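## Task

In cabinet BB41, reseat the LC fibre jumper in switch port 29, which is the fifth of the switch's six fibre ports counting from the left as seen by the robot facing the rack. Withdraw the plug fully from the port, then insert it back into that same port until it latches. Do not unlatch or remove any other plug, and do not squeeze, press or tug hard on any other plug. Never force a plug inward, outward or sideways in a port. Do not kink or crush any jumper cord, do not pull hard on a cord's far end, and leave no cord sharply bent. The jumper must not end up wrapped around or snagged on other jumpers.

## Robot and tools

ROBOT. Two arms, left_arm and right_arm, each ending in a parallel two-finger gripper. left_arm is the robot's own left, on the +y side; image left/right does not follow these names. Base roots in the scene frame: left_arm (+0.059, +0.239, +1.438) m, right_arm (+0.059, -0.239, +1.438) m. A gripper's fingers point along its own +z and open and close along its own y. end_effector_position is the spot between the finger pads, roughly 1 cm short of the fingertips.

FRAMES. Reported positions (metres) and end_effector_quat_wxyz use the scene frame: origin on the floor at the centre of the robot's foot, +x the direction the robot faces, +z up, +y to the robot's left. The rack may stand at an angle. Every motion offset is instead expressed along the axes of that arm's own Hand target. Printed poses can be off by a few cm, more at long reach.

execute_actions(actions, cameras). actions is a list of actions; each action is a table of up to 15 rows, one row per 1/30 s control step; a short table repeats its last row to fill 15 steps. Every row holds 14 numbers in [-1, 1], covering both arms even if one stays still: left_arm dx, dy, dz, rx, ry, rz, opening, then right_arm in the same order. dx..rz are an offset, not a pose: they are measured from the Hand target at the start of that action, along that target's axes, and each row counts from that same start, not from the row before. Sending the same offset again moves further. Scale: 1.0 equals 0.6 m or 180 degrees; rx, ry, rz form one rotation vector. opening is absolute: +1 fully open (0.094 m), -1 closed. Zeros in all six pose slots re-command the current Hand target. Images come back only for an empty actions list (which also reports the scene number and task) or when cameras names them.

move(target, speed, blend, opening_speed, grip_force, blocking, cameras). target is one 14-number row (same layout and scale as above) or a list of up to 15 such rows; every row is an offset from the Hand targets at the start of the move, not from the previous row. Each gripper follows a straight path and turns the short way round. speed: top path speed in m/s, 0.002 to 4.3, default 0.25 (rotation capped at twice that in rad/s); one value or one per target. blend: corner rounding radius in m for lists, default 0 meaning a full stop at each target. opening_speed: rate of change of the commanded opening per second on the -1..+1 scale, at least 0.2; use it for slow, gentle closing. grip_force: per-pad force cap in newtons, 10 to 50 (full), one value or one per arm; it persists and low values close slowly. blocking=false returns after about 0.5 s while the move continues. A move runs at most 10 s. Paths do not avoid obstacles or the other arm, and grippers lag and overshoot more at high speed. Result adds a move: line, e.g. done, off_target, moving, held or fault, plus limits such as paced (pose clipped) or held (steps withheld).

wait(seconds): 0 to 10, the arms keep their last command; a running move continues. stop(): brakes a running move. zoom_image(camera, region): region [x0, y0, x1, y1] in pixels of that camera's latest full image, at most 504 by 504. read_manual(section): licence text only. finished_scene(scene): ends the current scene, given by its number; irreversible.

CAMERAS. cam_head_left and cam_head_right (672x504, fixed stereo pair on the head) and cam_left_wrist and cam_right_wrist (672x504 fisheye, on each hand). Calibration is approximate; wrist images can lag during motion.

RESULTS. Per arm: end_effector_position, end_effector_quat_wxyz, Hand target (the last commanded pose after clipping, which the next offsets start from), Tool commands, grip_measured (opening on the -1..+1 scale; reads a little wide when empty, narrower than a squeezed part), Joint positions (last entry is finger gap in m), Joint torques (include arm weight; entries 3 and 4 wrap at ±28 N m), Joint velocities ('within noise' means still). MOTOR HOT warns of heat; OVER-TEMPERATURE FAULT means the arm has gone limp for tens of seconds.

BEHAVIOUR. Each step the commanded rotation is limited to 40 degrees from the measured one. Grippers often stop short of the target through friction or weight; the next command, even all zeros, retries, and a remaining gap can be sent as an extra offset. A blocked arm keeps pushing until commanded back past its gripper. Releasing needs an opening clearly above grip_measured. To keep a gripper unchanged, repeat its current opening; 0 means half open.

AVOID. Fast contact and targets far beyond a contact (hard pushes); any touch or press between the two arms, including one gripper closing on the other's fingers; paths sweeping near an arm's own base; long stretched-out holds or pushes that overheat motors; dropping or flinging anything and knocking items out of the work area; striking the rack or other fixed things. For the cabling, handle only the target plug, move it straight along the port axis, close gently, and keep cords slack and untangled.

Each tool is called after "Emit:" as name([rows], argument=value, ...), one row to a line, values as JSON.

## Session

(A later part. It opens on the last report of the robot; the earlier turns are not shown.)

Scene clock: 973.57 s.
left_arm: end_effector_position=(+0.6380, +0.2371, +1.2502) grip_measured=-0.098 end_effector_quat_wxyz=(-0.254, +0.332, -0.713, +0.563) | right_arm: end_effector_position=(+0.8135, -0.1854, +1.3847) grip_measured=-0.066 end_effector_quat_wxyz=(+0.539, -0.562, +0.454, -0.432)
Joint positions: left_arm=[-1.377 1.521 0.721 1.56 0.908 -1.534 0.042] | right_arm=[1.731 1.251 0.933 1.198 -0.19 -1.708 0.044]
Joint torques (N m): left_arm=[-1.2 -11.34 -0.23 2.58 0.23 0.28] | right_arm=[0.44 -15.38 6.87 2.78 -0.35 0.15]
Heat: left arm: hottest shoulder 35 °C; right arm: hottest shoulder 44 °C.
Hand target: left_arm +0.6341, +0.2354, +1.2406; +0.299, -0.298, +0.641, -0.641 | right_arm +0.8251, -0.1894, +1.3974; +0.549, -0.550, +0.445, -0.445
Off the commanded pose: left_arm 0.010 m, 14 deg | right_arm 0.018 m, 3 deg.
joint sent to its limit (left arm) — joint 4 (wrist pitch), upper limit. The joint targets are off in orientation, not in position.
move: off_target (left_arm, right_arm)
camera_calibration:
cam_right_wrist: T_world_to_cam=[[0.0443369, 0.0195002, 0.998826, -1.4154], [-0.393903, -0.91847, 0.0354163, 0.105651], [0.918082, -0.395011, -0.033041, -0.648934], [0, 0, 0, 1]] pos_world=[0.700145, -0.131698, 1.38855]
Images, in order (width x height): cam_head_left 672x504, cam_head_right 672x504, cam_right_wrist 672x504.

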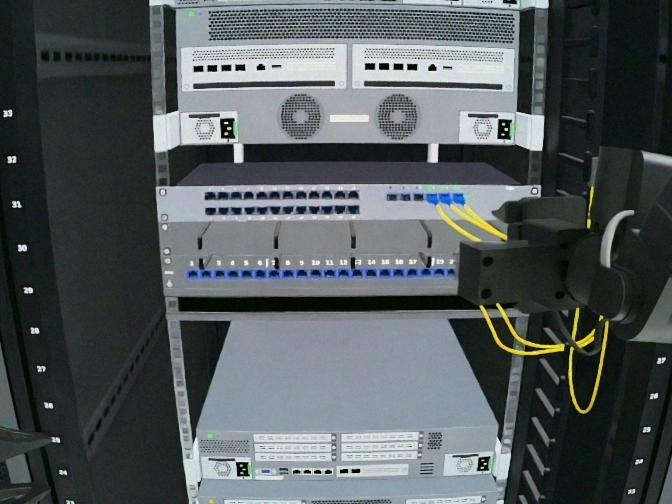

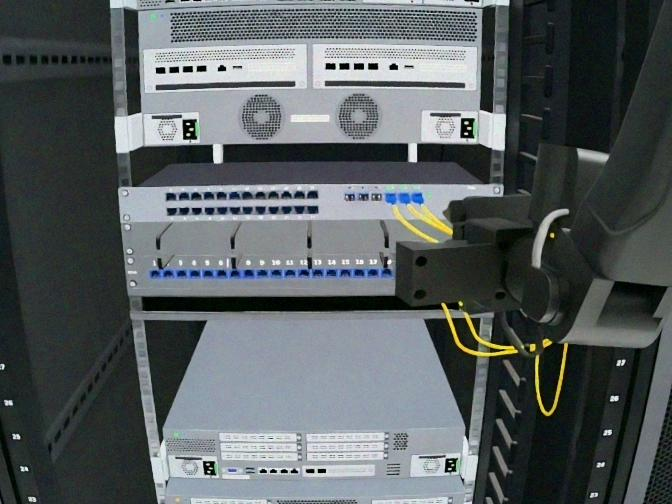

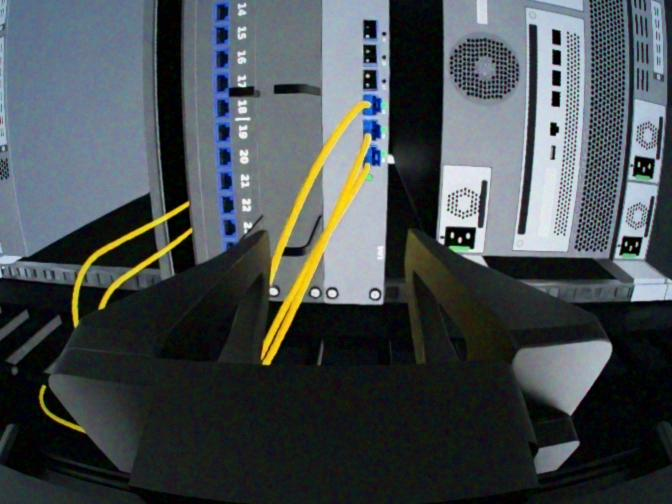

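Emit:
move(target=[0,0,0,0,0,0,-0.1,0,-0.024,0.0,0,0,0,1], speed=0.1)

Emit:
move(target=[0,0,0,0,0,0,-0.1,0.0,-0.003,0.075,0,0,0,1], cameras=["cam_right_wrist","cam_head_left","cam_head_right"], speed=0.06)

Emit:
zoom_image(camera="cam_right_wrist", region=[250, 60, 450, 260])

Emit:
zoom_image(camera="cam_head_left", region=[420, 160, 560, 260])

Scene clock: 1025.93 s.
left_arm: end_effector_position=(+0.6380, +0.2371, +1.2502) grip_measured=-0.098 end_effector_quat_wxyz=(-0.254, +0.332, -0.713, +0.563) | right_arm: end_effector_position=(+0.8147, -0.1862, +1.3908) grip_measured=+0.998 end_effector_quat_wxyz=(+0.541, -0.560, +0.452, -0.435)
Joint positions: left_arm=[-1.377 1.521 0.721 1.56 0.908 -1.534 0.042] | right_arm=[1.731 1.24 0.933 1.194 -0.19 -1.708 0.094]
Joint torques (N m): left_arm=[-1.67 -11.52 -0.24 2.54 0.23 0.27] | right_arm=[1.14 -17.2 6.22 1.85 -0.2 0.12]
Heat: left arm: hottest shoulder 34 °C; right arm: hottest shoulder 41 °C.
Hand target: left_arm +0.6341, +0.2354, +1.2406; +0.299, -0.298, +0.641, -0.641 | right_arm +0.8251, -0.1894, +1.4118; +0.549, -0.550, +0.445, -0.445
Off the commanded pose: left_arm 0.010 m, 14 deg | right_arm 0.024 m, 2 deg.
joint sent to its limit (left arm) — joint 4 (wrist pitch), upper limit. The joint targets are off in orientation, not in position.
move: off_target (left_arm, right_arm)

Scene clock: 1027.30 s.
left_arm: end_effector_position=(+0.6380, +0.2371, +1.2502) grip_measured=-0.098 end_effector_quat_wxyz=(-0.254, +0.332, -0.713, +0.563) | right_arm: end_effector_position=(+0.8569, -0.1827, +1.4043) grip_measured=+0.998 end_effector_quat_wxyz=(+0.544, -0.555, +0.451, -0.438)
Joint positions: left_arm=[-1.377 1.521 0.721 1.56 0.908 -1.534 0.042] | right_arm=[1.743 1.256 1.055 1.1 -0.18 -1.712 0.094]
Joint torques (N m): left_arm=[-1.44 -11.22 -0.34 2.59 0.21 0.29] | right_arm=[2.02 -16.21 8.46 1.84 -0.06 -0.01]
Heat: left arm: hottest shoulder 34 °C; right arm: hottest shoulder 42 °C.
Hand target: left_arm +0.6341, +0.2354, +1.2406; +0.299, -0.298, +0.641, -0.641 | right_arm +0.8692, -0.1799, +1.4138; +0.549, -0.550, +0.445, -0.445
Off the commanded pose: left_arm 0.010 m, 14 deg | right_arm 0.016 m, 1 deg.
joint sent to its limit (left arm) — joint 4 (wrist pitch), upper limit. The joint targets are off in orientation, not in position.
move: off_target (left_arm, right_arm)
camera_calibration:
cam_right_wrist: T_world_to_cam=[[0.0251941, 0.0133523, 0.999593, -1.42281], [-0.398556, -0.916873, 0.0222926, 0.147361], [0.916798, -0.398955, -0.0177781, -0.708104], [0, 0, 0, 1]] pos_world=[0.743766, -0.128392, 1.40636]
Images, in order (width x height): cam_head_left 672x504, cam_head_right 672x504, cam_right_wrist 672x504.

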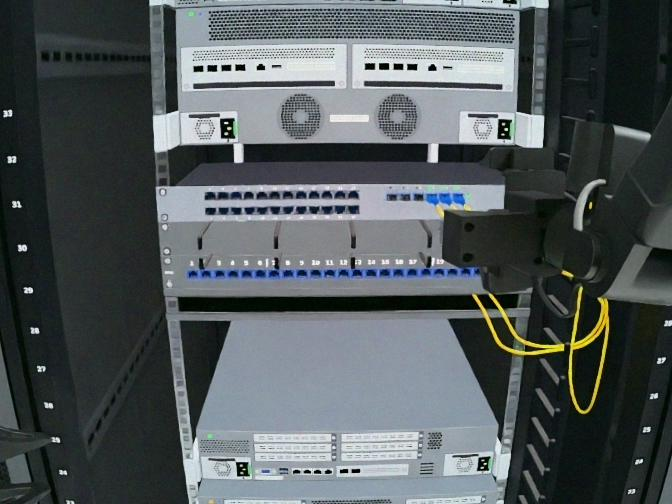

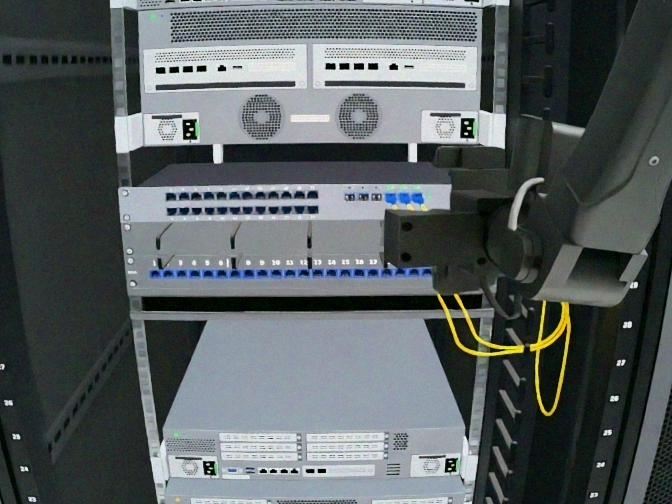

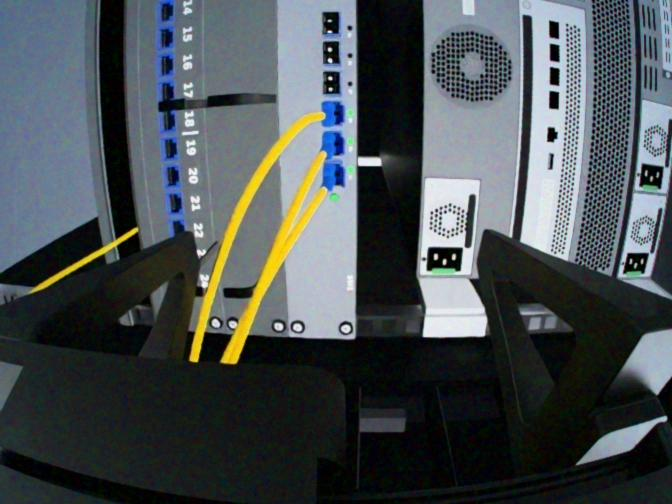

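Scaled by 2.520 from the camera's 672x504 image, which has a finer 960x720 frame.

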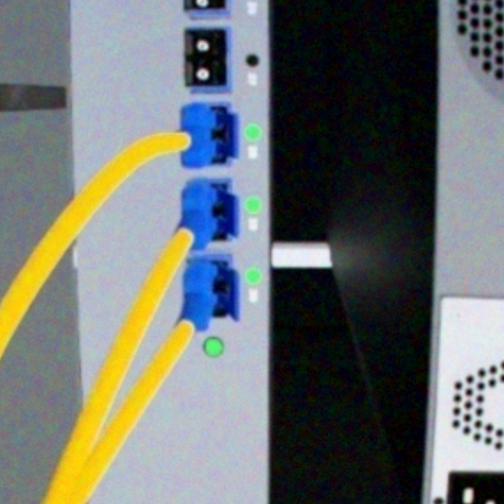

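Scaled by 3.600 from the camera's 672x504 image, which has a finer 960x720 frame.

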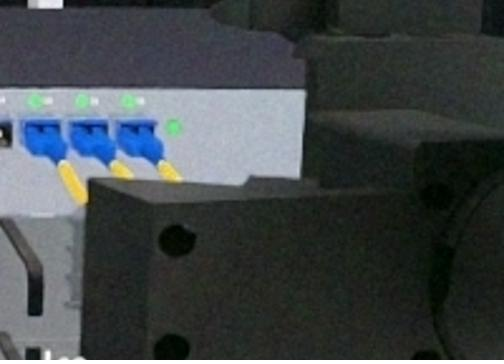

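Emit:
move(target=[0,0,0,0,0,0,-0.1,-0.0033,0.0083,0.0825,0,0,0,1], cameras=["cam_right_wrist","cam_head_left","cam_head_right"], speed=0.05)

Emit:
zoom_image(camera="cam_right_wrist", region=[220, 100, 420, 300])

Emit:
zoom_image(camera="cam_head_left", region=[400, 160, 540, 260])

Scene clock: 1038.70 s.
left_arm: end_effector_position=(+0.6380, +0.2371, +1.2502) grip_measured=-0.098 end_effector_quat_wxyz=(-0.254, +0.332, -0.713, +0.563) | right_arm: end_effector_position=(+0.9038, -0.1709, +1.3976) grip_measured=+0.998 end_effector_quat_wxyz=(+0.544, -0.556, +0.452, -0.437)
Joint positions: left_arm=[-1.377 1.521 0.721 1.56 0.908 -1.534 0.042] | right_arm=[1.765 1.33 1.212 1.011 -0.166 -1.731 0.094]
Joint torques (N m): left_arm=[-1.38 -10.99 -0.23 2.55 0.23 0.26] | right_arm=[2.55 -17.55 9.5 1.83 -0.07 0.01]
Heat: left arm: hottest shoulder 34 °C; right arm: hottest shoulder 42 °C.
Hand target: left_arm +0.6341, +0.2354, +1.2406; +0.299, -0.298, +0.641, -0.641 | right_arm +0.9171, -0.1678, +1.4087; +0.549, -0.550, +0.445, -0.445
Off the commanded pose: left_arm 0.010 m, 14 deg | right_arm 0.018 m, 2 deg.
joint sent to its limit (left arm) — joint 4 (wrist pitch), upper limit. The joint targets are off in orientation, not in position.
move: off_target (left_arm, right_arm)
camera_calibration:
cam_right_wrist: T_world_to_cam=[[0.0280062, 0.0143072, 0.999505, -1.41973], [-0.398067, -0.917035, 0.0242805, 0.173694], [0.916929, -0.39855, -0.0199874, -0.743417], [0, 0, 0, 1]] pos_world=[0.790563, -0.116693, 1.39996]
Images, in order (width x height): cam_head_left 672x504, cam_head_right 672x504, cam_right_wrist 672x504.

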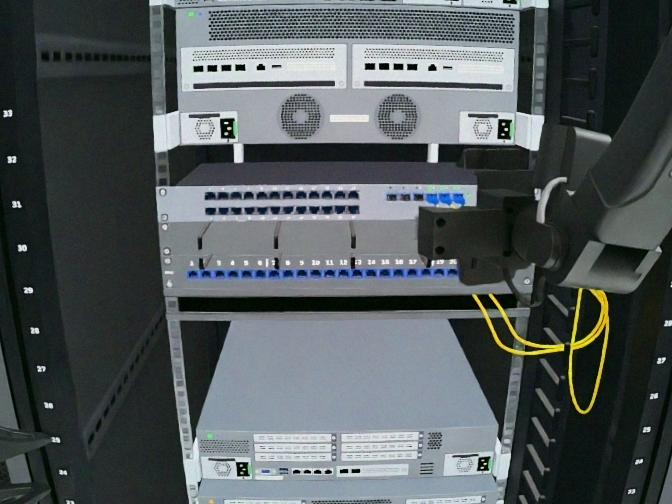

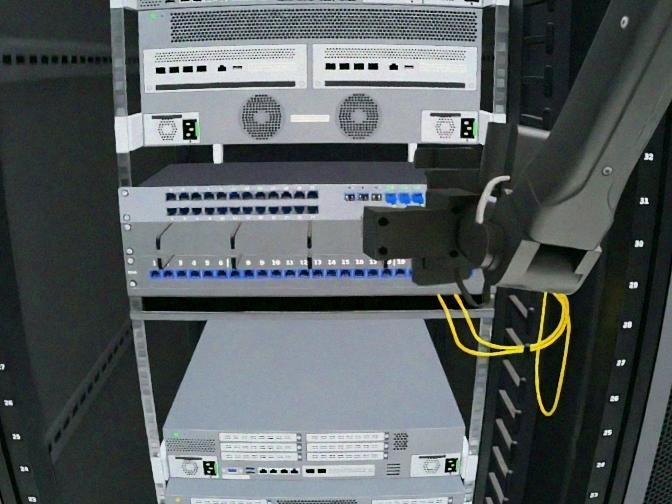

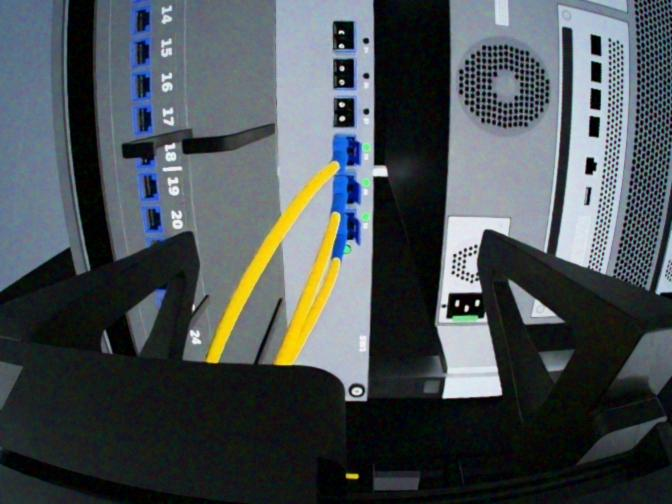

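Scaled by 2.520 from the camera's 672x504 image, which has a finer 960x720 frame.

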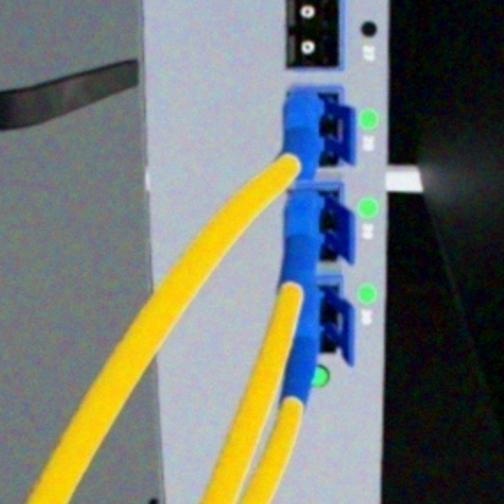

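Scaled by 3.600 from the camera's 672x504 image, which has a finer 960x720 frame.

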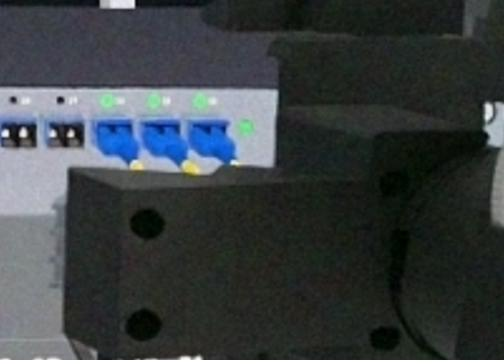

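Emit:
zoom_image(camera="cam_right_wrist", region=[315, 120, 385, 210])

Emit:
zoom_image(camera="cam_right_wrist", region=[315, 165, 385, 275])

Scaled by 5.600 from the camera's 672x504 image, which has a finer 960x720 frame.

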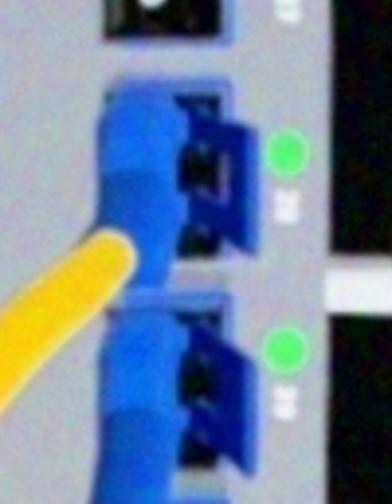

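Scaled by 4.582 from the camera's 672x504 image, which has a finer 960x720 frame.

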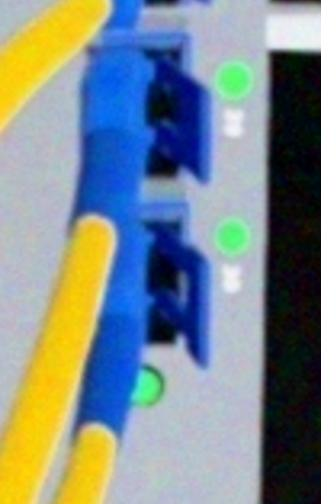

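Emit:
move(target=[0,0,0,0,0,0,-0.1,0,0,0,0.0194,0.0806,0,-0.319], cameras=["cam_right_wrist","cam_head_left","cam_head_right"], speed=0.05, opening_speed=0.6)

Emit:
zoom_image(camera="cam_right_wrist", region=[260, 120, 420, 280])

Scene clock: 1200.03 s.
left_arm: end_effector_position=(+0.6380, +0.2371, +1.2502) grip_measured=-0.098 end_effector_quat_wxyz=(-0.254, +0.332, -0.713, +0.563) | right_arm: end_effector_position=(+0.9053, -0.1699, +1.3924) grip_measured=-0.317 end_effector_quat_wxyz=(+0.494, -0.488, +0.506, -0.511)
Joint positions: left_arm=[-1.377 1.521 0.721 1.56 0.908 -1.534 0.042] | right_arm=[1.859 1.393 1.232 1.139 0.123 -1.807 0.032]
Joint torques (N m): left_arm=[-1.55 -11.05 -0.17 2.56 0.26 0.3] | right_arm=[3.14 -17.55 8.94 2.77 -0.1 -0.02]
Heat: left arm: hottest shoulder 34 °C; right arm: hottest elbow 44 °C.
Hand target: left_arm +0.6341, +0.2354, +1.2406; +0.299, -0.298, +0.641, -0.641 | right_arm +0.9172, -0.1679, +1.4088; +0.505, -0.472, +0.497, -0.525
Off the commanded pose: left_arm 0.010 m, 14 deg | right_arm 0.020 m, 3 deg.
joint sent to its limit (left arm) — joint 4 (wrist pitch), upper limit. The joint targets are off in orientation, not in position.
move: off_target (left_arm, right_arm)
camera_calibration:
cam_right_wrist: T_world_to_cam=[[-0.00812881, 0.0122244, 0.999892, -1.38274], [-0.609991, -0.792395, 0.00472853, 0.415522], [0.792367, -0.609886, 0.013898, -0.714855], [0, 0, 0, 1]] pos_world=[0.808652, -0.0898201, 1.39056]
Images, in order (width x height): cam_head_left 672x504, cam_head_right 672x504, cam_right_wrist 672x504.

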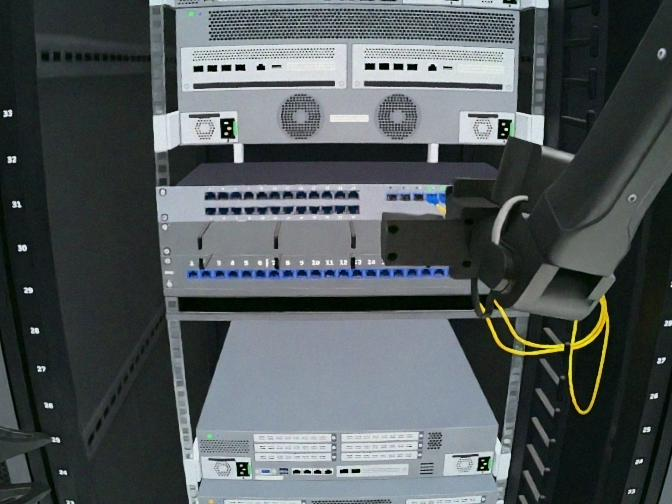

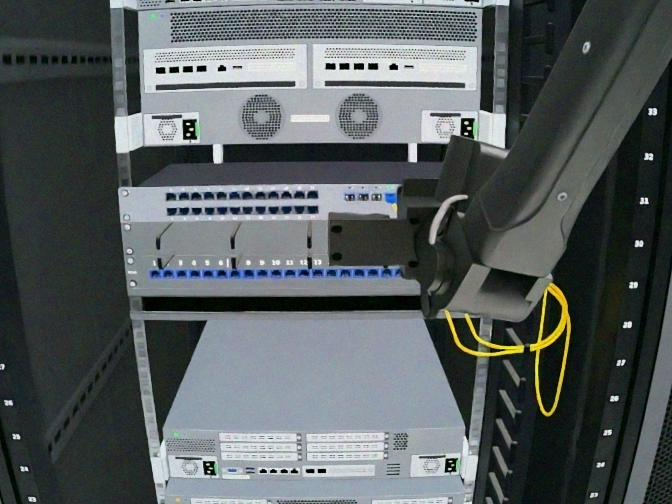

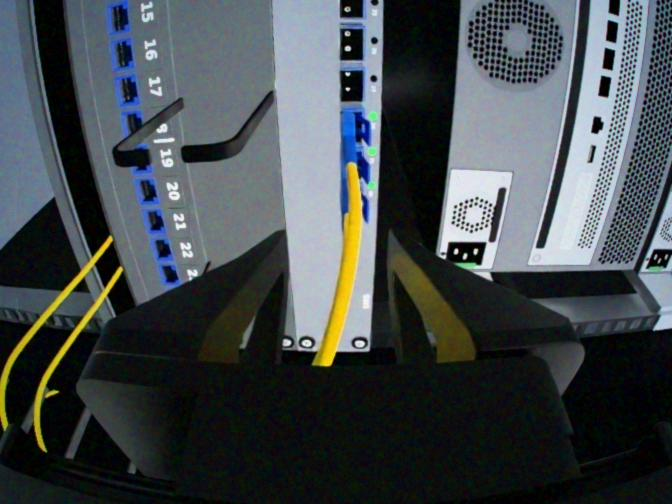

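Scaled by 3.150 from the camera's 672x504 image, which has a finer 960x720 frame.

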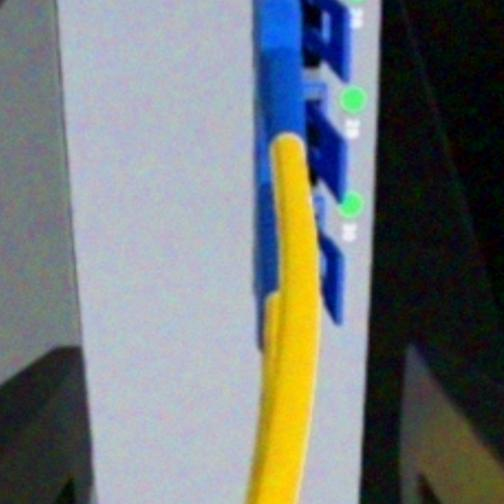

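Emit:
move(target=[0,0,0,0,0,0,-0.1,-0.013,-0.007,0.0667,0,0,0,-0.319], cameras=["cam_right_wrist","cam_head_left","cam_head_right"], speed=0.04)

Emit:
zoom_image(camera="cam_right_wrist", region=[260, 120, 420, 280])

Scene clock: 1223.70 s.
left_arm: end_effector_position=(+0.6380, +0.2371, +1.2502) grip_measured=-0.098 end_effector_quat_wxyz=(-0.254, +0.332, -0.713, +0.563) | right_arm: end_effector_position=(+0.9439, -0.1654, +1.4019) grip_measured=-0.317 end_effector_quat_wxyz=(+0.498, -0.481, +0.502, -0.517)
Joint positions: left_arm=[-1.377 1.521 0.721 1.56 0.908 -1.534 0.042] | right_arm=[1.866 1.435 1.364 1.07 0.127 -1.814 0.032]
Joint torques (N m): left_arm=[-1.38 -11.22 -0.2 2.59 0.25 0.27] | right_arm=[3.43 -18.78 10.19 1.89 -0.13 -0.01]
Heat: left arm: hottest shoulder 34 °C; right arm: hottest shoulder 45 °C.
Hand target: left_arm +0.6341, +0.2354, +1.2406; +0.299, -0.298, +0.641, -0.641 | right_arm +0.9572, -0.1618, +1.4153; +0.505, -0.472, +0.497, -0.525
Off the commanded pose: left_arm 0.010 m, 14 deg | right_arm 0.019 m, 2 deg.
joint sent to its limit (left arm) — joint 4 (wrist pitch), upper limit. The joint targets are off in orientation, not in position.
move: off_target (left_arm, right_arm)
camera_calibration:
cam_right_wrist: T_world_to_cam=[[-0.0282395, 0.0118279, 0.999531, -1.37257], [-0.614196, -0.789113, -0.00801479, 0.465051], [0.788648, -0.614134, 0.0295488, -0.761939], [0, 0, 0, 1]] pos_world=[0.847774, -0.0847204, 1.39816]
Images, in order (width x height): cam_head_left 672x504, cam_head_right 672x504, cam_right_wrist 672x504.

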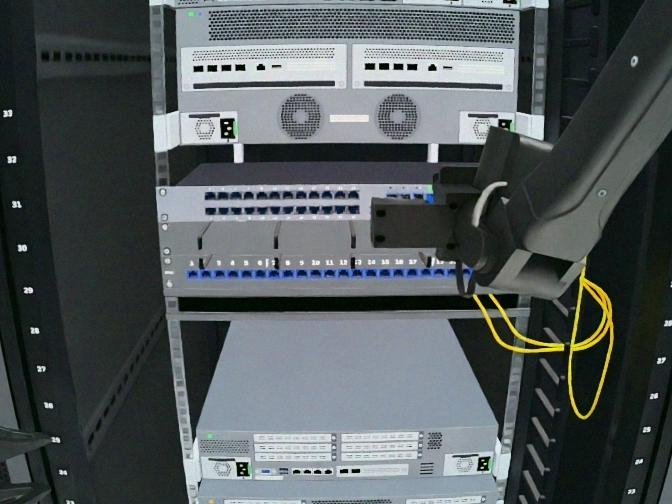

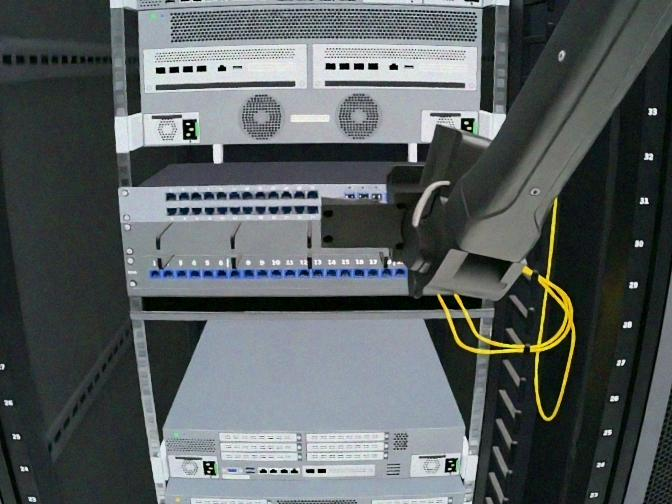

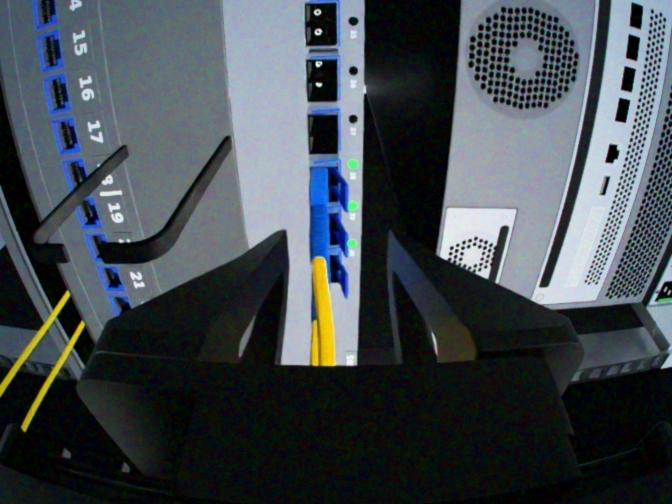

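Scaled by 3.150 from the camera's 672x504 image, which has a finer 960x720 frame.

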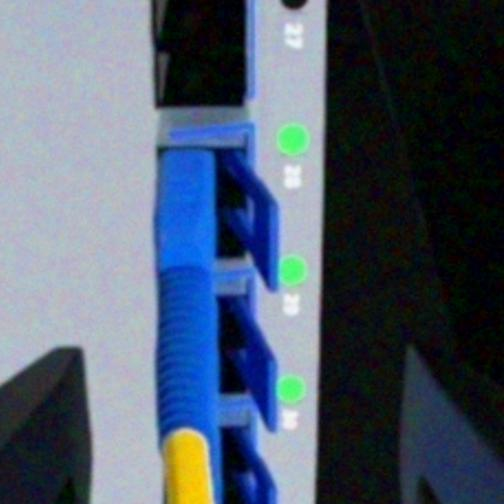

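Emit:
move(target=[0,0,0,0,0,0,-0.1,0.0045,0.0043,0.016,0,0,0,-0.319], cameras=["cam_right_wrist"], speed=0.03)

Emit:
zoom_image(camera="cam_right_wrist", region=[260, 120, 420, 280])

Scene clock: 1253.70 s.
left_arm: end_effector_position=(+0.6380, +0.2371, +1.2502) grip_measured=-0.098 end_effector_quat_wxyz=(-0.254, +0.332, -0.713, +0.563) | right_arm: end_effector_position=(+0.9526, -0.1639, +1.3996) grip_measured=-0.317 end_effector_quat_wxyz=(+0.498, -0.482, +0.503, -0.517)
Joint positions: left_arm=[-1.377 1.521 0.721 1.56 0.908 -1.534 0.042] | right_arm=[1.866 1.451 1.397 1.05 0.127 -1.814 0.032]
Joint torques (N m): left_arm=[-1.49 -11.22 -0.25 2.55 0.24 0.26] | right_arm=[3.02 -18.67 10.37 1.84 -0.32 0.06]
Heat: left arm: hottest shoulder 34 °C; right arm: hottest shoulder 47 °C.
Hand target: left_arm +0.6341, +0.2354, +1.2406; +0.299, -0.298, +0.641, -0.641 | right_arm +0.9668, -0.1649, +1.4134; +0.505, -0.472, +0.497, -0.525
Off the commanded pose: left_arm 0.010 m, 14 deg | right_arm 0.020 m, 2 deg.
joint sent to its limit (left arm) — joint 4 (wrist pitch), upper limit. The joint targets are off in orientation, not in position.
move: off_target (left_arm, right_arm)
camera_calibration:
cam_right_wrist: T_world_to_cam=[[-0.025298, 0.0121636, 0.999606, -1.37283], [-0.613646, -0.789559, -0.00592247, 0.467973], [0.789176, -0.613554, 0.0274384, -0.765395], [0, 0, 0, 1]] pos_world=[0.856471, -0.0834207, 1.39606]
Images, in order (width x height): cam_right_wrist 672x504.

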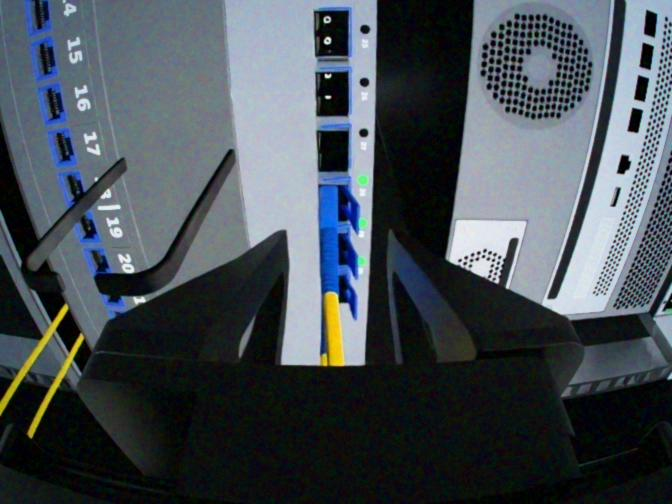

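Scaled by 3.150 from the camera's 672x504 image, which has a finer 960x720 frame.

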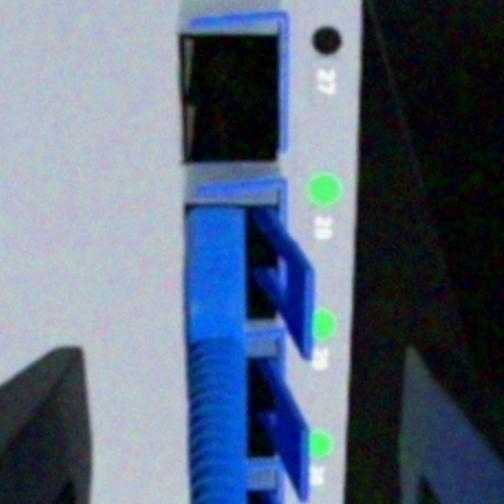

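Emit:
move(target=[0,0,0,0,0,0,-0.1,0.0085,0,0.0,0,0,0,-0.319], speed=0.03)

Scene clock: 1265.57 s.
left_arm: end_effector_position=(+0.6380, +0.2371, +1.2502) grip_measured=-0.098 end_effector_quat_wxyz=(-0.254, +0.332, -0.713, +0.563) | right_arm: end_effector_position=(+0.9529, -0.1648, +1.3995) grip_measured=-0.317 end_effector_quat_wxyz=(+0.498, -0.483, +0.502, -0.517)
Joint positions: left_arm=[-1.377 1.521 0.721 1.56 0.908 -1.534 0.042] | right_arm=[1.863 1.451 1.397 1.05 0.124 -1.814 0.032]
Joint torques (N m): left_arm=[-1.32 -11.28 -0.23 2.48 0.23 0.28] | right_arm=[2.37 -18.9 10.11 1.78 -0.4 0.13]
Heat: left arm: hottest shoulder 34 °C; right arm: hottest shoulder 47 °C.
Hand target: left_arm +0.6341, +0.2354, +1.2406; +0.299, -0.298, +0.641, -0.641 | right_arm +0.9666, -0.1700, +1.4134; +0.505, -0.472, +0.497, -0.525
Off the commanded pose: left_arm 0.010 m, 14 deg | right_arm 0.020 m, 2 deg.
joint sent to its limit (left arm) — joint 4 (wrist pitch), upper limit. The joint targets are off in orientation, not in position.
move: off_target (left_arm, right_arm)

Now ~3 mm more.

Emit:
move(target=[0,0,0,0,0,0,-0.1,0.006,0,0.0,0,0,0,-0.319], speed=0.03, cameras=["cam_right_wrist"])

Emit:
zoom_image(camera="cam_right_wrist", region=[260, 150, 420, 310])

Scene clock: 1272.30 s.
left_arm: end_effector_position=(+0.6380, +0.2371, +1.2502) grip_measured=-0.098 end_effector_quat_wxyz=(-0.254, +0.332, -0.713, +0.563) | right_arm: end_effector_position=(+0.9532, -0.1680, +1.3984) grip_measured=-0.317 end_effector_quat_wxyz=(+0.497, -0.484, +0.501, -0.517)
Joint positions: left_arm=[-1.377 1.521 0.721 1.56 0.908 -1.534 0.042] | right_arm=[1.856 1.451 1.397 1.048 0.119 -1.81 0.032]
Joint torques (N m): left_arm=[-1.2 -11.28 -0.24 2.52 0.27 0.26] | right_arm=[2.02 -19.37 9.98 1.84 -0.43 0.17]
Heat: left arm: hottest shoulder 34 °C; right arm: hottest shoulder 47 °C.
Hand target: left_arm +0.6341, +0.2354, +1.2406; +0.299, -0.298, +0.641, -0.641 | right_arm +0.9665, -0.1737, +1.4134; +0.505, -0.472, +0.497, -0.525
Off the commanded pose: left_arm 0.010 m, 14 deg | right_arm 0.021 m, 2 deg.
joint sent to its limit (left arm) — joint 4 (wrist pitch), upper limit. The joint targets are off in orientation, not in position.
move: off_target (left_arm, right_arm)
camera_calibration:
cam_right_wrist: T_world_to_cam=[[-0.0248365, 0.0167994, 0.99955, -1.37118], [-0.611895, -0.790936, -0.0019109, 0.457674], [0.790549, -0.611668, 0.0299235, -0.772725], [0, 0, 0, 1]] pos_world=[0.85687, -0.0876252, 1.39456]
Images, in order (width x height): cam_right_wrist 672x504.

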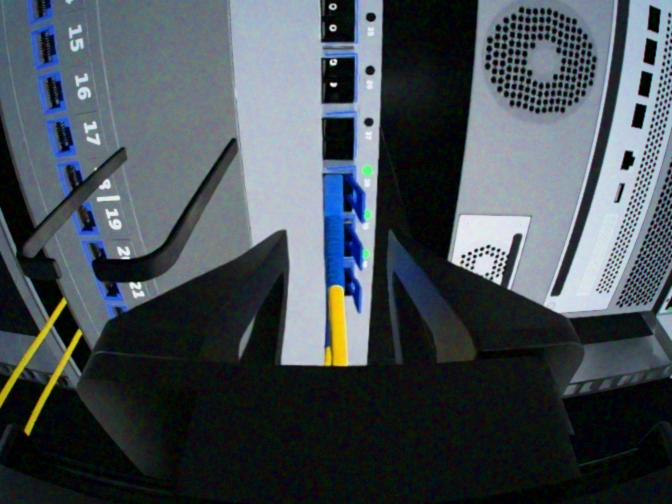

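Scaled by 3.150 from the camera's 672x504 image, which has a finer 960x720 frame.

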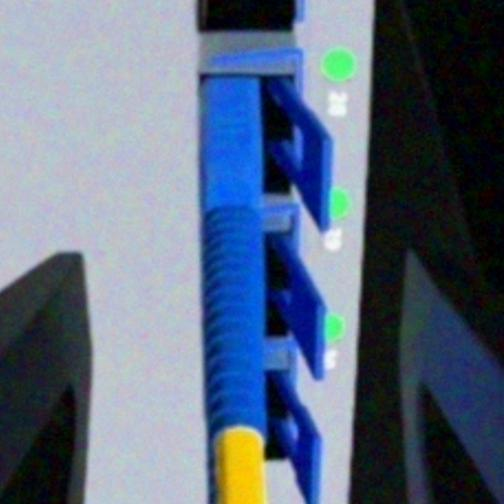

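Emit:
move(target=[0,0,0,0,0,0,-0.1,0,-0.0075,0.0,0,0,0,-0.319], speed=0.03)

Scene clock: 1288.93 s.
left_arm: end_effector_position=(+0.6380, +0.2371, +1.2502) grip_measured=-0.098 end_effector_quat_wxyz=(-0.254, +0.332, -0.713, +0.563) | right_arm: end_effector_position=(+0.9533, -0.1677, +1.3972) grip_measured=-0.317 end_effector_quat_wxyz=(+0.496, -0.486, +0.502, -0.516)
Joint positions: left_arm=[-1.377 1.521 0.721 1.56 0.908 -1.534 0.042] | right_arm=[1.856 1.451 1.397 1.043 0.119 -1.81 0.032]
Joint torques (N m): left_arm=[-1.32 -10.99 -0.27 2.54 0.24 0.26] | right_arm=[2.32 -19.9 9.61 1.95 -0.34 0.14]
Heat: left arm: hottest shoulder 34 °C; right arm: hottest shoulder 47 °C.
Hand target: left_arm +0.6341, +0.2354, +1.2406; +0.299, -0.298, +0.641, -0.641 | right_arm +0.9662, -0.1737, +1.4178; +0.505, -0.472, +0.497, -0.525
Off the commanded pose: left_arm 0.010 m, 14 deg | right_arm 0.025 m, 2 deg.
joint sent to its limit (left arm) — joint 4 (wrist pitch), upper limit. The joint targets are off in orientation, not in position.
move: off_target (left_arm, right_arm)

Emit:
move(target=[0,0,0,0,0,0,-0.1,0,-0.0075,0.0,0,0,0,-0.319], speed=0.03)

Scene clock: 1294.23 s.
left_arm: end_effector_position=(+0.6380, +0.2371, +1.2502) grip_measured=-0.098 end_effector_quat_wxyz=(-0.254, +0.332, -0.713, +0.563) | right_arm: end_effector_position=(+0.9533, -0.1674, +1.3958) grip_measured=-0.317 end_effector_quat_wxyz=(+0.495, -0.488, +0.503, -0.514)
Joint positions: left_arm=[-1.377 1.521 0.721 1.56 0.908 -1.534 0.042] | right_arm=[1.856 1.451 1.397 1.038 0.119 -1.81 0.032]
Joint torques (N m): left_arm=[-1.61 -10.87 -0.23 2.56 0.23 0.27] | right_arm=[2.26 -20.66 9.24 1.74 -0.32 0.13]
Heat: left arm: hottest shoulder 34 °C; right arm: hottest shoulder 47 °C.
Hand target: left_arm +0.6341, +0.2354, +1.2406; +0.299, -0.298, +0.641, -0.641 | right_arm +0.9659, -0.1737, +1.4223; +0.505, -0.472, +0.497, -0.525
Off the commanded pose: left_arm 0.010 m, 14 deg | right_arm 0.030 m, 3 deg.
joint sent to its limit (left arm) — joint 4 (wrist pitch), upper limit. The joint targets are off in orientation, not in position.
move: off_target (left_arm, right_arm)

Emit:
move(target=[0,0,0,0,0,0,-0.1,0,-0.0085,0.0,0,0,0,-0.319], speed=0.03)

Scene clock: 1300.47 s.
left_arm: end_effector_position=(+0.6380, +0.2371, +1.2502) grip_measured=-0.098 end_effector_quat_wxyz=(-0.254, +0.332, -0.713, +0.563) | right_arm: end_effector_position=(+0.9533, -0.1670, +1.3944) grip_measured=-0.317 end_effector_quat_wxyz=(+0.494, -0.490, +0.504, -0.512)
Joint positions: left_arm=[-1.377 1.521 0.721 1.56 0.908 -1.534 0.042] | right_arm=[1.856 1.451 1.397 1.031 0.119 -1.81 0.032]
Joint torques (N m): left_arm=[-1.26 -11.69 -0.25 2.56 0.25 0.27] | right_arm=[2.73 -21.66 8.88 1.78 -0.27 0.11]
Heat: left arm: hottest shoulder 34 °C; right arm: hottest shoulder 47 °C.
Hand target: left_arm +0.6341, +0.2354, +1.2406; +0.299, -0.298, +0.641, -0.641 | right_arm +0.9656, -0.1737, +1.4274; +0.505, -0.472, +0.497, -0.525
Off the commanded pose: left_arm 0.010 m, 14 deg | right_arm 0.036 m, 3 deg.
joint sent to its limit (left arm) — joint 4 (wrist pitch), upper limit. The joint targets are off in orientation, not in position.
move: off_target (left_arm, right_arm)

Emit:
move(target=[0,0,0,0,0,0,-0.1,0,-0.01,0.0,0,0,0,-0.319], speed=0.03)

Scene clock: 1310.37 s.
left_arm: end_effector_position=(+0.6380, +0.2371, +1.2502) grip_measured=-0.098 end_effector_quat_wxyz=(-0.254, +0.332, -0.713, +0.563) | right_arm: end_effector_position=(+0.9547, -0.1685, +1.4011) grip_measured=-0.317 end_effector_quat_wxyz=(+0.494, -0.488, +0.504, -0.513)
Joint positions: left_arm=[-1.377 1.521 0.721 1.56 0.908 -1.534 0.042] | right_arm=[1.856 1.439 1.397 1.023 0.119 -1.81 0.032]
Joint torques (N m): left_arm=[-1.2 -11.22 -0.28 2.43 0.24 0.26] | right_arm=[3.02 -21.6 8.66 1.94 -0.19 0.11]
Heat: left arm: hottest shoulder 34 °C; right arm: hottest shoulder 48 °C.
Hand target: left_arm +0.6341, +0.2354, +1.2406; +0.299, -0.298, +0.641, -0.641 | right_arm +0.9652, -0.1738, +1.4334; +0.505, -0.472, +0.497, -0.525
Off the commanded pose: left_arm 0.010 m, 14 deg | right_arm 0.034 m, 3 deg.
joint sent to its limit (left arm) — joint 4 (wrist pitch), upper limit. The joint targets are off in orientation, not in position.
move: off_target (left_arm, right_arm)

Emit:
wait(seconds=0.2, cameras=["cam_right_wrist"])

Emit:
zoom_image(camera="cam_right_wrist", region=[260, 150, 420, 310])

Scene clock: 1315.77 s.
left_arm: end_effector_position=(+0.6380, +0.2371, +1.2502) grip_measured=-0.098 end_effector_quat_wxyz=(-0.254, +0.332, -0.713, +0.563) | right_arm: end_effector_position=(+0.9547, -0.1685, +1.4010) grip_measured=-0.317 end_effector_quat_wxyz=(+0.494, -0.489, +0.504, -0.513)
Joint positions: left_arm=[-1.377 1.521 0.721 1.56 0.908 -1.534 0.042] | right_arm=[1.856 1.439 1.397 1.023 0.119 -1.81 0.032]
Joint torques (N m): left_arm=[-1.26 -11.11 -0.21 2.55 0.26 0.27] | right_arm=[2.78 -21.71 8.62 1.83 -0.18 0.08]
Heat: left arm: hottest shoulder 34 °C; right arm: hottest shoulder 48 °C.
Hand target: left_arm +0.6341, +0.2354, +1.2406; +0.299, -0.298, +0.641, -0.641 | right_arm +0.9652, -0.1738, +1.4334; +0.505, -0.472, +0.497, -0.525
Tool commands: left_gripper/opening=-0.1 right_gripper/opening=-0.319
Off the commanded pose: left_arm 0.010 m, 14 deg | right_arm 0.034 m, 3 deg.
wait: 0.20 s; at rest from the start
camera_calibration:
cam_right_wrist: T_world_to_cam=[[-0.0116208, 0.017192, 0.999785, -1.38667], [-0.60934, -0.792882, 0.00655163, 0.443514], [0.792824, -0.609133, 0.0196898, -0.761605], [0, 0, 0, 1]] pos_world=[0.857955, -0.0884251, 1.39846]
Images, in order (width x height): cam_right_wrist 672x504.

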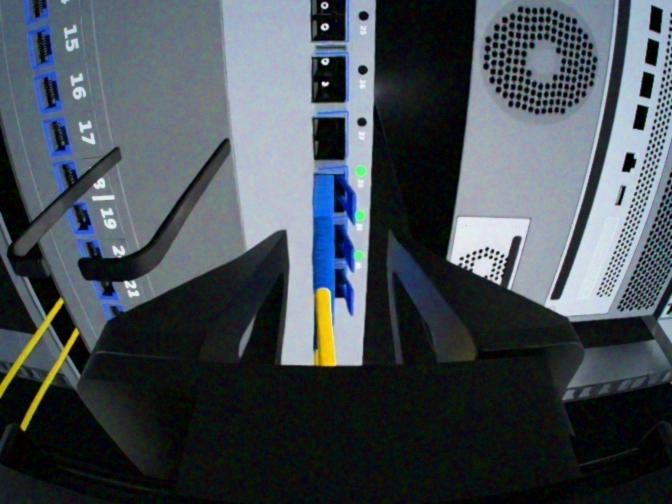

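Scaled by 3.150 from the camera's 672x504 image, which has a finer 960x720 frame.

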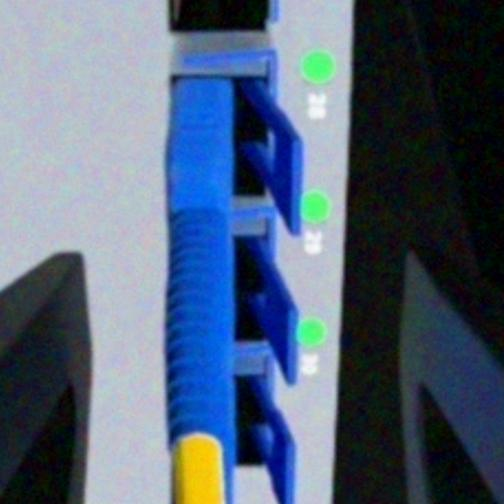

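Emit:
move(target=[0,0,0,0,0,0,-0.1,0,0,0,0,0,0,-0.72], speed=0.03, grip_force=15, opening_speed=0.3, cameras=["cam_right_wrist"])

Emit:
zoom_image(camera="cam_right_wrist", region=[260, 170, 420, 310])

Scene clock: 1328.50 s.
left_arm: end_effector_position=(+0.6380, +0.2371, +1.2502) grip_measured=-0.098 end_effector_quat_wxyz=(-0.254, +0.332, -0.713, +0.563) | right_arm: end_effector_position=(+0.9547, -0.1684, +1.4008) grip_measured=-0.718 end_effector_quat_wxyz=(+0.494, -0.489, +0.504, -0.513)
Joint positions: left_arm=[-1.377 1.521 0.721 1.56 0.908 -1.534 0.042] | right_arm=[1.856 1.439 1.397 1.022 0.119 -1.81 0.013]
Joint torques (N m): left_arm=[-1.08 -11.34 -0.27 2.52 0.22 0.27] | right_arm=[3.08 -21.77 8.65 1.84 -0.19 0.1]
Heat: left arm: hottest shoulder 34 °C; right arm: hottest shoulder 48 °C.
Hand target: left_arm +0.6341, +0.2354, +1.2406; +0.299, -0.298, +0.641, -0.641 | right_arm +0.9652, -0.1738, +1.4334; +0.505, -0.472, +0.497, -0.525
Off the commanded pose: left_arm 0.010 m, 14 deg | right_arm 0.035 m, 3 deg.
joint sent to its limit (left arm) — joint 4 (wrist pitch), upper limit. The joint targets are off in orientation, not in position.
grip_force (N): 15, 15
move: off_target (left_arm, right_arm)
camera_calibration:
cam_right_wrist: T_world_to_cam=[[-0.0108426, 0.0172183, 0.999793, -1.38725], [-0.609228, -0.792964, 0.00704931, 0.442715], [0.792921, -0.609026, 0.0190876, -0.760835], [0, 0, 0, 1]] pos_world=[0.857955, -0.0884251, 1.39836]
Images, in order (width x height): cam_right_wrist 672x504.

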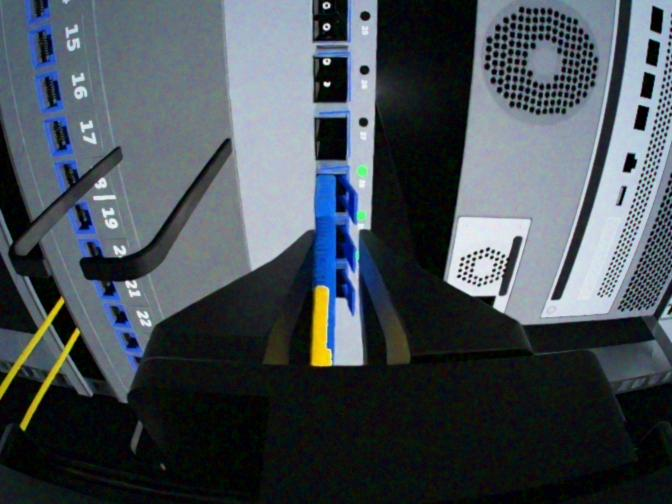

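Scaled by 3.150 from the camera's 672x504 image, which has a finer 960x720 frame.

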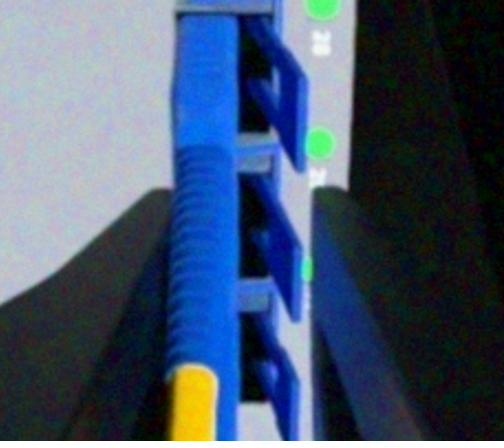

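Emit:
move(target=[0,0,0,0,0,0,-0.1,0,0,0,0,0,0,-0.82], speed=0.03, grip_force=15, opening_speed=0.3, cameras=["cam_right_wrist"])

Emit:
zoom_image(camera="cam_right_wrist", region=[260, 170, 420, 310])

Scene clock: 1337.67 s.
left_arm: end_effector_position=(+0.6380, +0.2371, +1.2502) grip_measured=-0.098 end_effector_quat_wxyz=(-0.254, +0.332, -0.713, +0.563) | right_arm: end_effector_position=(+0.9547, -0.1683, +1.3996) grip_measured=-0.805 end_effector_quat_wxyz=(+0.493, -0.490, +0.505, -0.512)
Joint positions: left_arm=[-1.377 1.521 0.721 1.56 0.908 -1.534 0.042] | right_arm=[1.856 1.439 1.397 1.017 0.121 -1.81 0.009]
Joint torques (N m): left_arm=[-1.38 -10.93 -0.23 2.52 0.2 0.28] | right_arm=[3.02 -21.71 8.69 2.09 -0.25 0.07]
Heat: left arm: hottest shoulder 34 °C; right arm: hottest shoulder 49 °C.
Hand target: left_arm +0.6341, +0.2354, +1.2406; +0.299, -0.298, +0.641, -0.641 | right_arm +0.9652, -0.1738, +1.4334; +0.505, -0.472, +0.497, -0.525
Off the commanded pose: left_arm 0.010 m, 14 deg | right_arm 0.036 m, 3 deg.
joint sent to its limit (left arm) — joint 4 (wrist pitch), upper limit. The joint targets are off in orientation, not in position.
grip_force (N): 15, 15
move: off_target (left_arm, right_arm)
camera_calibration:
cam_right_wrist: T_world_to_cam=[[-0.00577665, 0.0177191, 0.999826, -1.39079], [-0.609096, -0.793027, 0.010535, 0.437806], [0.793075, -0.608929, 0.0153737, -0.755688], [0, 0, 0, 1]] pos_world=[0.857949, -0.0883256, 1.39756]
Images, in order (width x height): cam_right_wrist 672x504.

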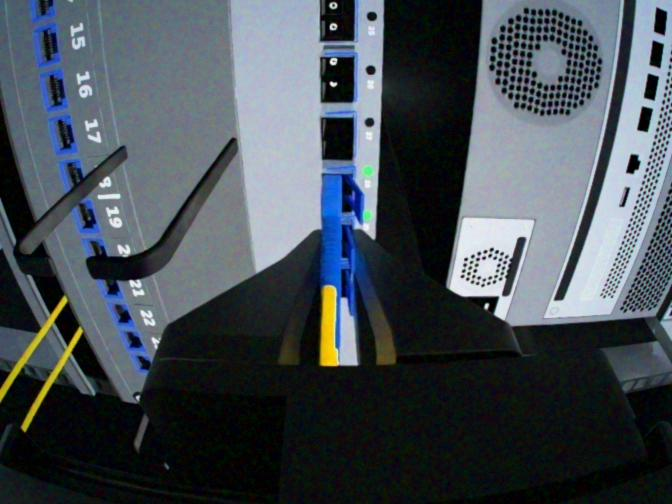

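Scaled by 3.150 from the camera's 672x504 image, which has a finer 960x720 frame.

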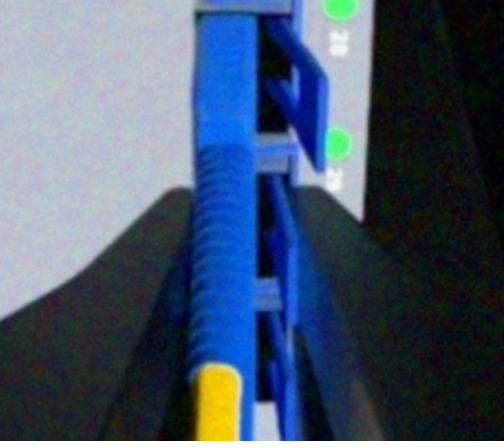

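Emit:
move(target=[0,0,0,0,0,0,-0.1,0,0,0,0,0,0,-0.6], speed=0.03, opening_speed=0.4, cameras=["cam_right_wrist"])

Emit:
zoom_image(camera="cam_right_wrist", region=[260, 170, 420, 310])

Scene clock: 1353.77 s.
left_arm: end_effector_position=(+0.6380, +0.2371, +1.2502) grip_measured=-0.098 end_effector_quat_wxyz=(-0.254, +0.332, -0.713, +0.563) | right_arm: end_effector_position=(+0.9547, -0.1684, +1.3999) grip_measured=-0.603 end_effector_quat_wxyz=(+0.493, -0.490, +0.505, -0.512)
Joint positions: left_arm=[-1.377 1.521 0.721 1.56 0.908 -1.534 0.042] | right_arm=[1.856 1.439 1.397 1.017 0.121 -1.81 0.019]
Joint torques (N m): left_arm=[-1.2 -11.4 -0.31 2.47 0.23 0.3] | right_arm=[2.9 -21.77 8.55 2.09 -0.23 0.08]
Heat: left arm: hottest shoulder 34 °C; right arm: hottest shoulder 49 °C.
Hand target: left_arm +0.6341, +0.2354, +1.2406; +0.299, -0.298, +0.641, -0.641 | right_arm +0.9652, -0.1737, +1.4333; +0.505, -0.472, +0.497, -0.525
Off the commanded pose: left_arm 0.010 m, 14 deg | right_arm 0.035 m, 3 deg.
joint sent to its limit (left arm) — joint 4 (wrist pitch), upper limit. The joint targets are off in orientation, not in position.
grip_force (N): 15, 15
move: off_target (left_arm, right_arm)
camera_calibration:
cam_right_wrist: T_world_to_cam=[[-0.00619517, 0.0176665, 0.999825, -1.39074], [-0.60921, -0.792943, 0.0102361, 0.438307], [0.792985, -0.60904, 0.015675, -0.756187], [0, 0, 0, 1]] pos_world=[0.85805, -0.0884256, 1.39786]
Images, in order (width x height): cam_right_wrist 672x504.

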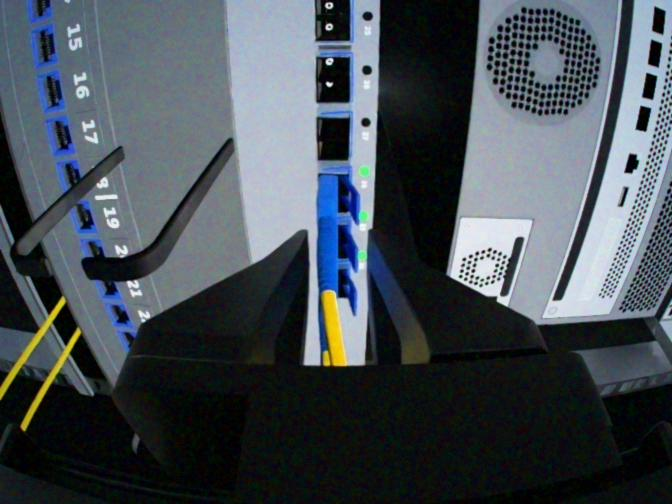

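Scaled by 3.150 from the camera's 672x504 image, which has a finer 960x720 frame.

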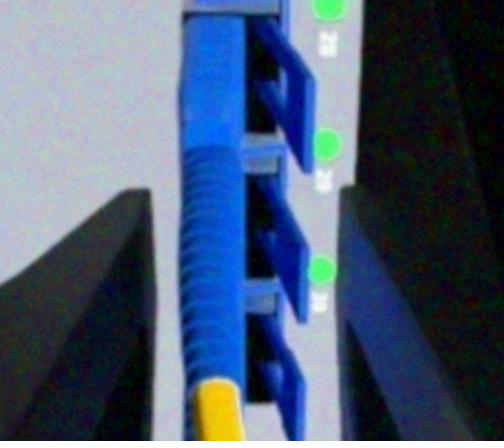

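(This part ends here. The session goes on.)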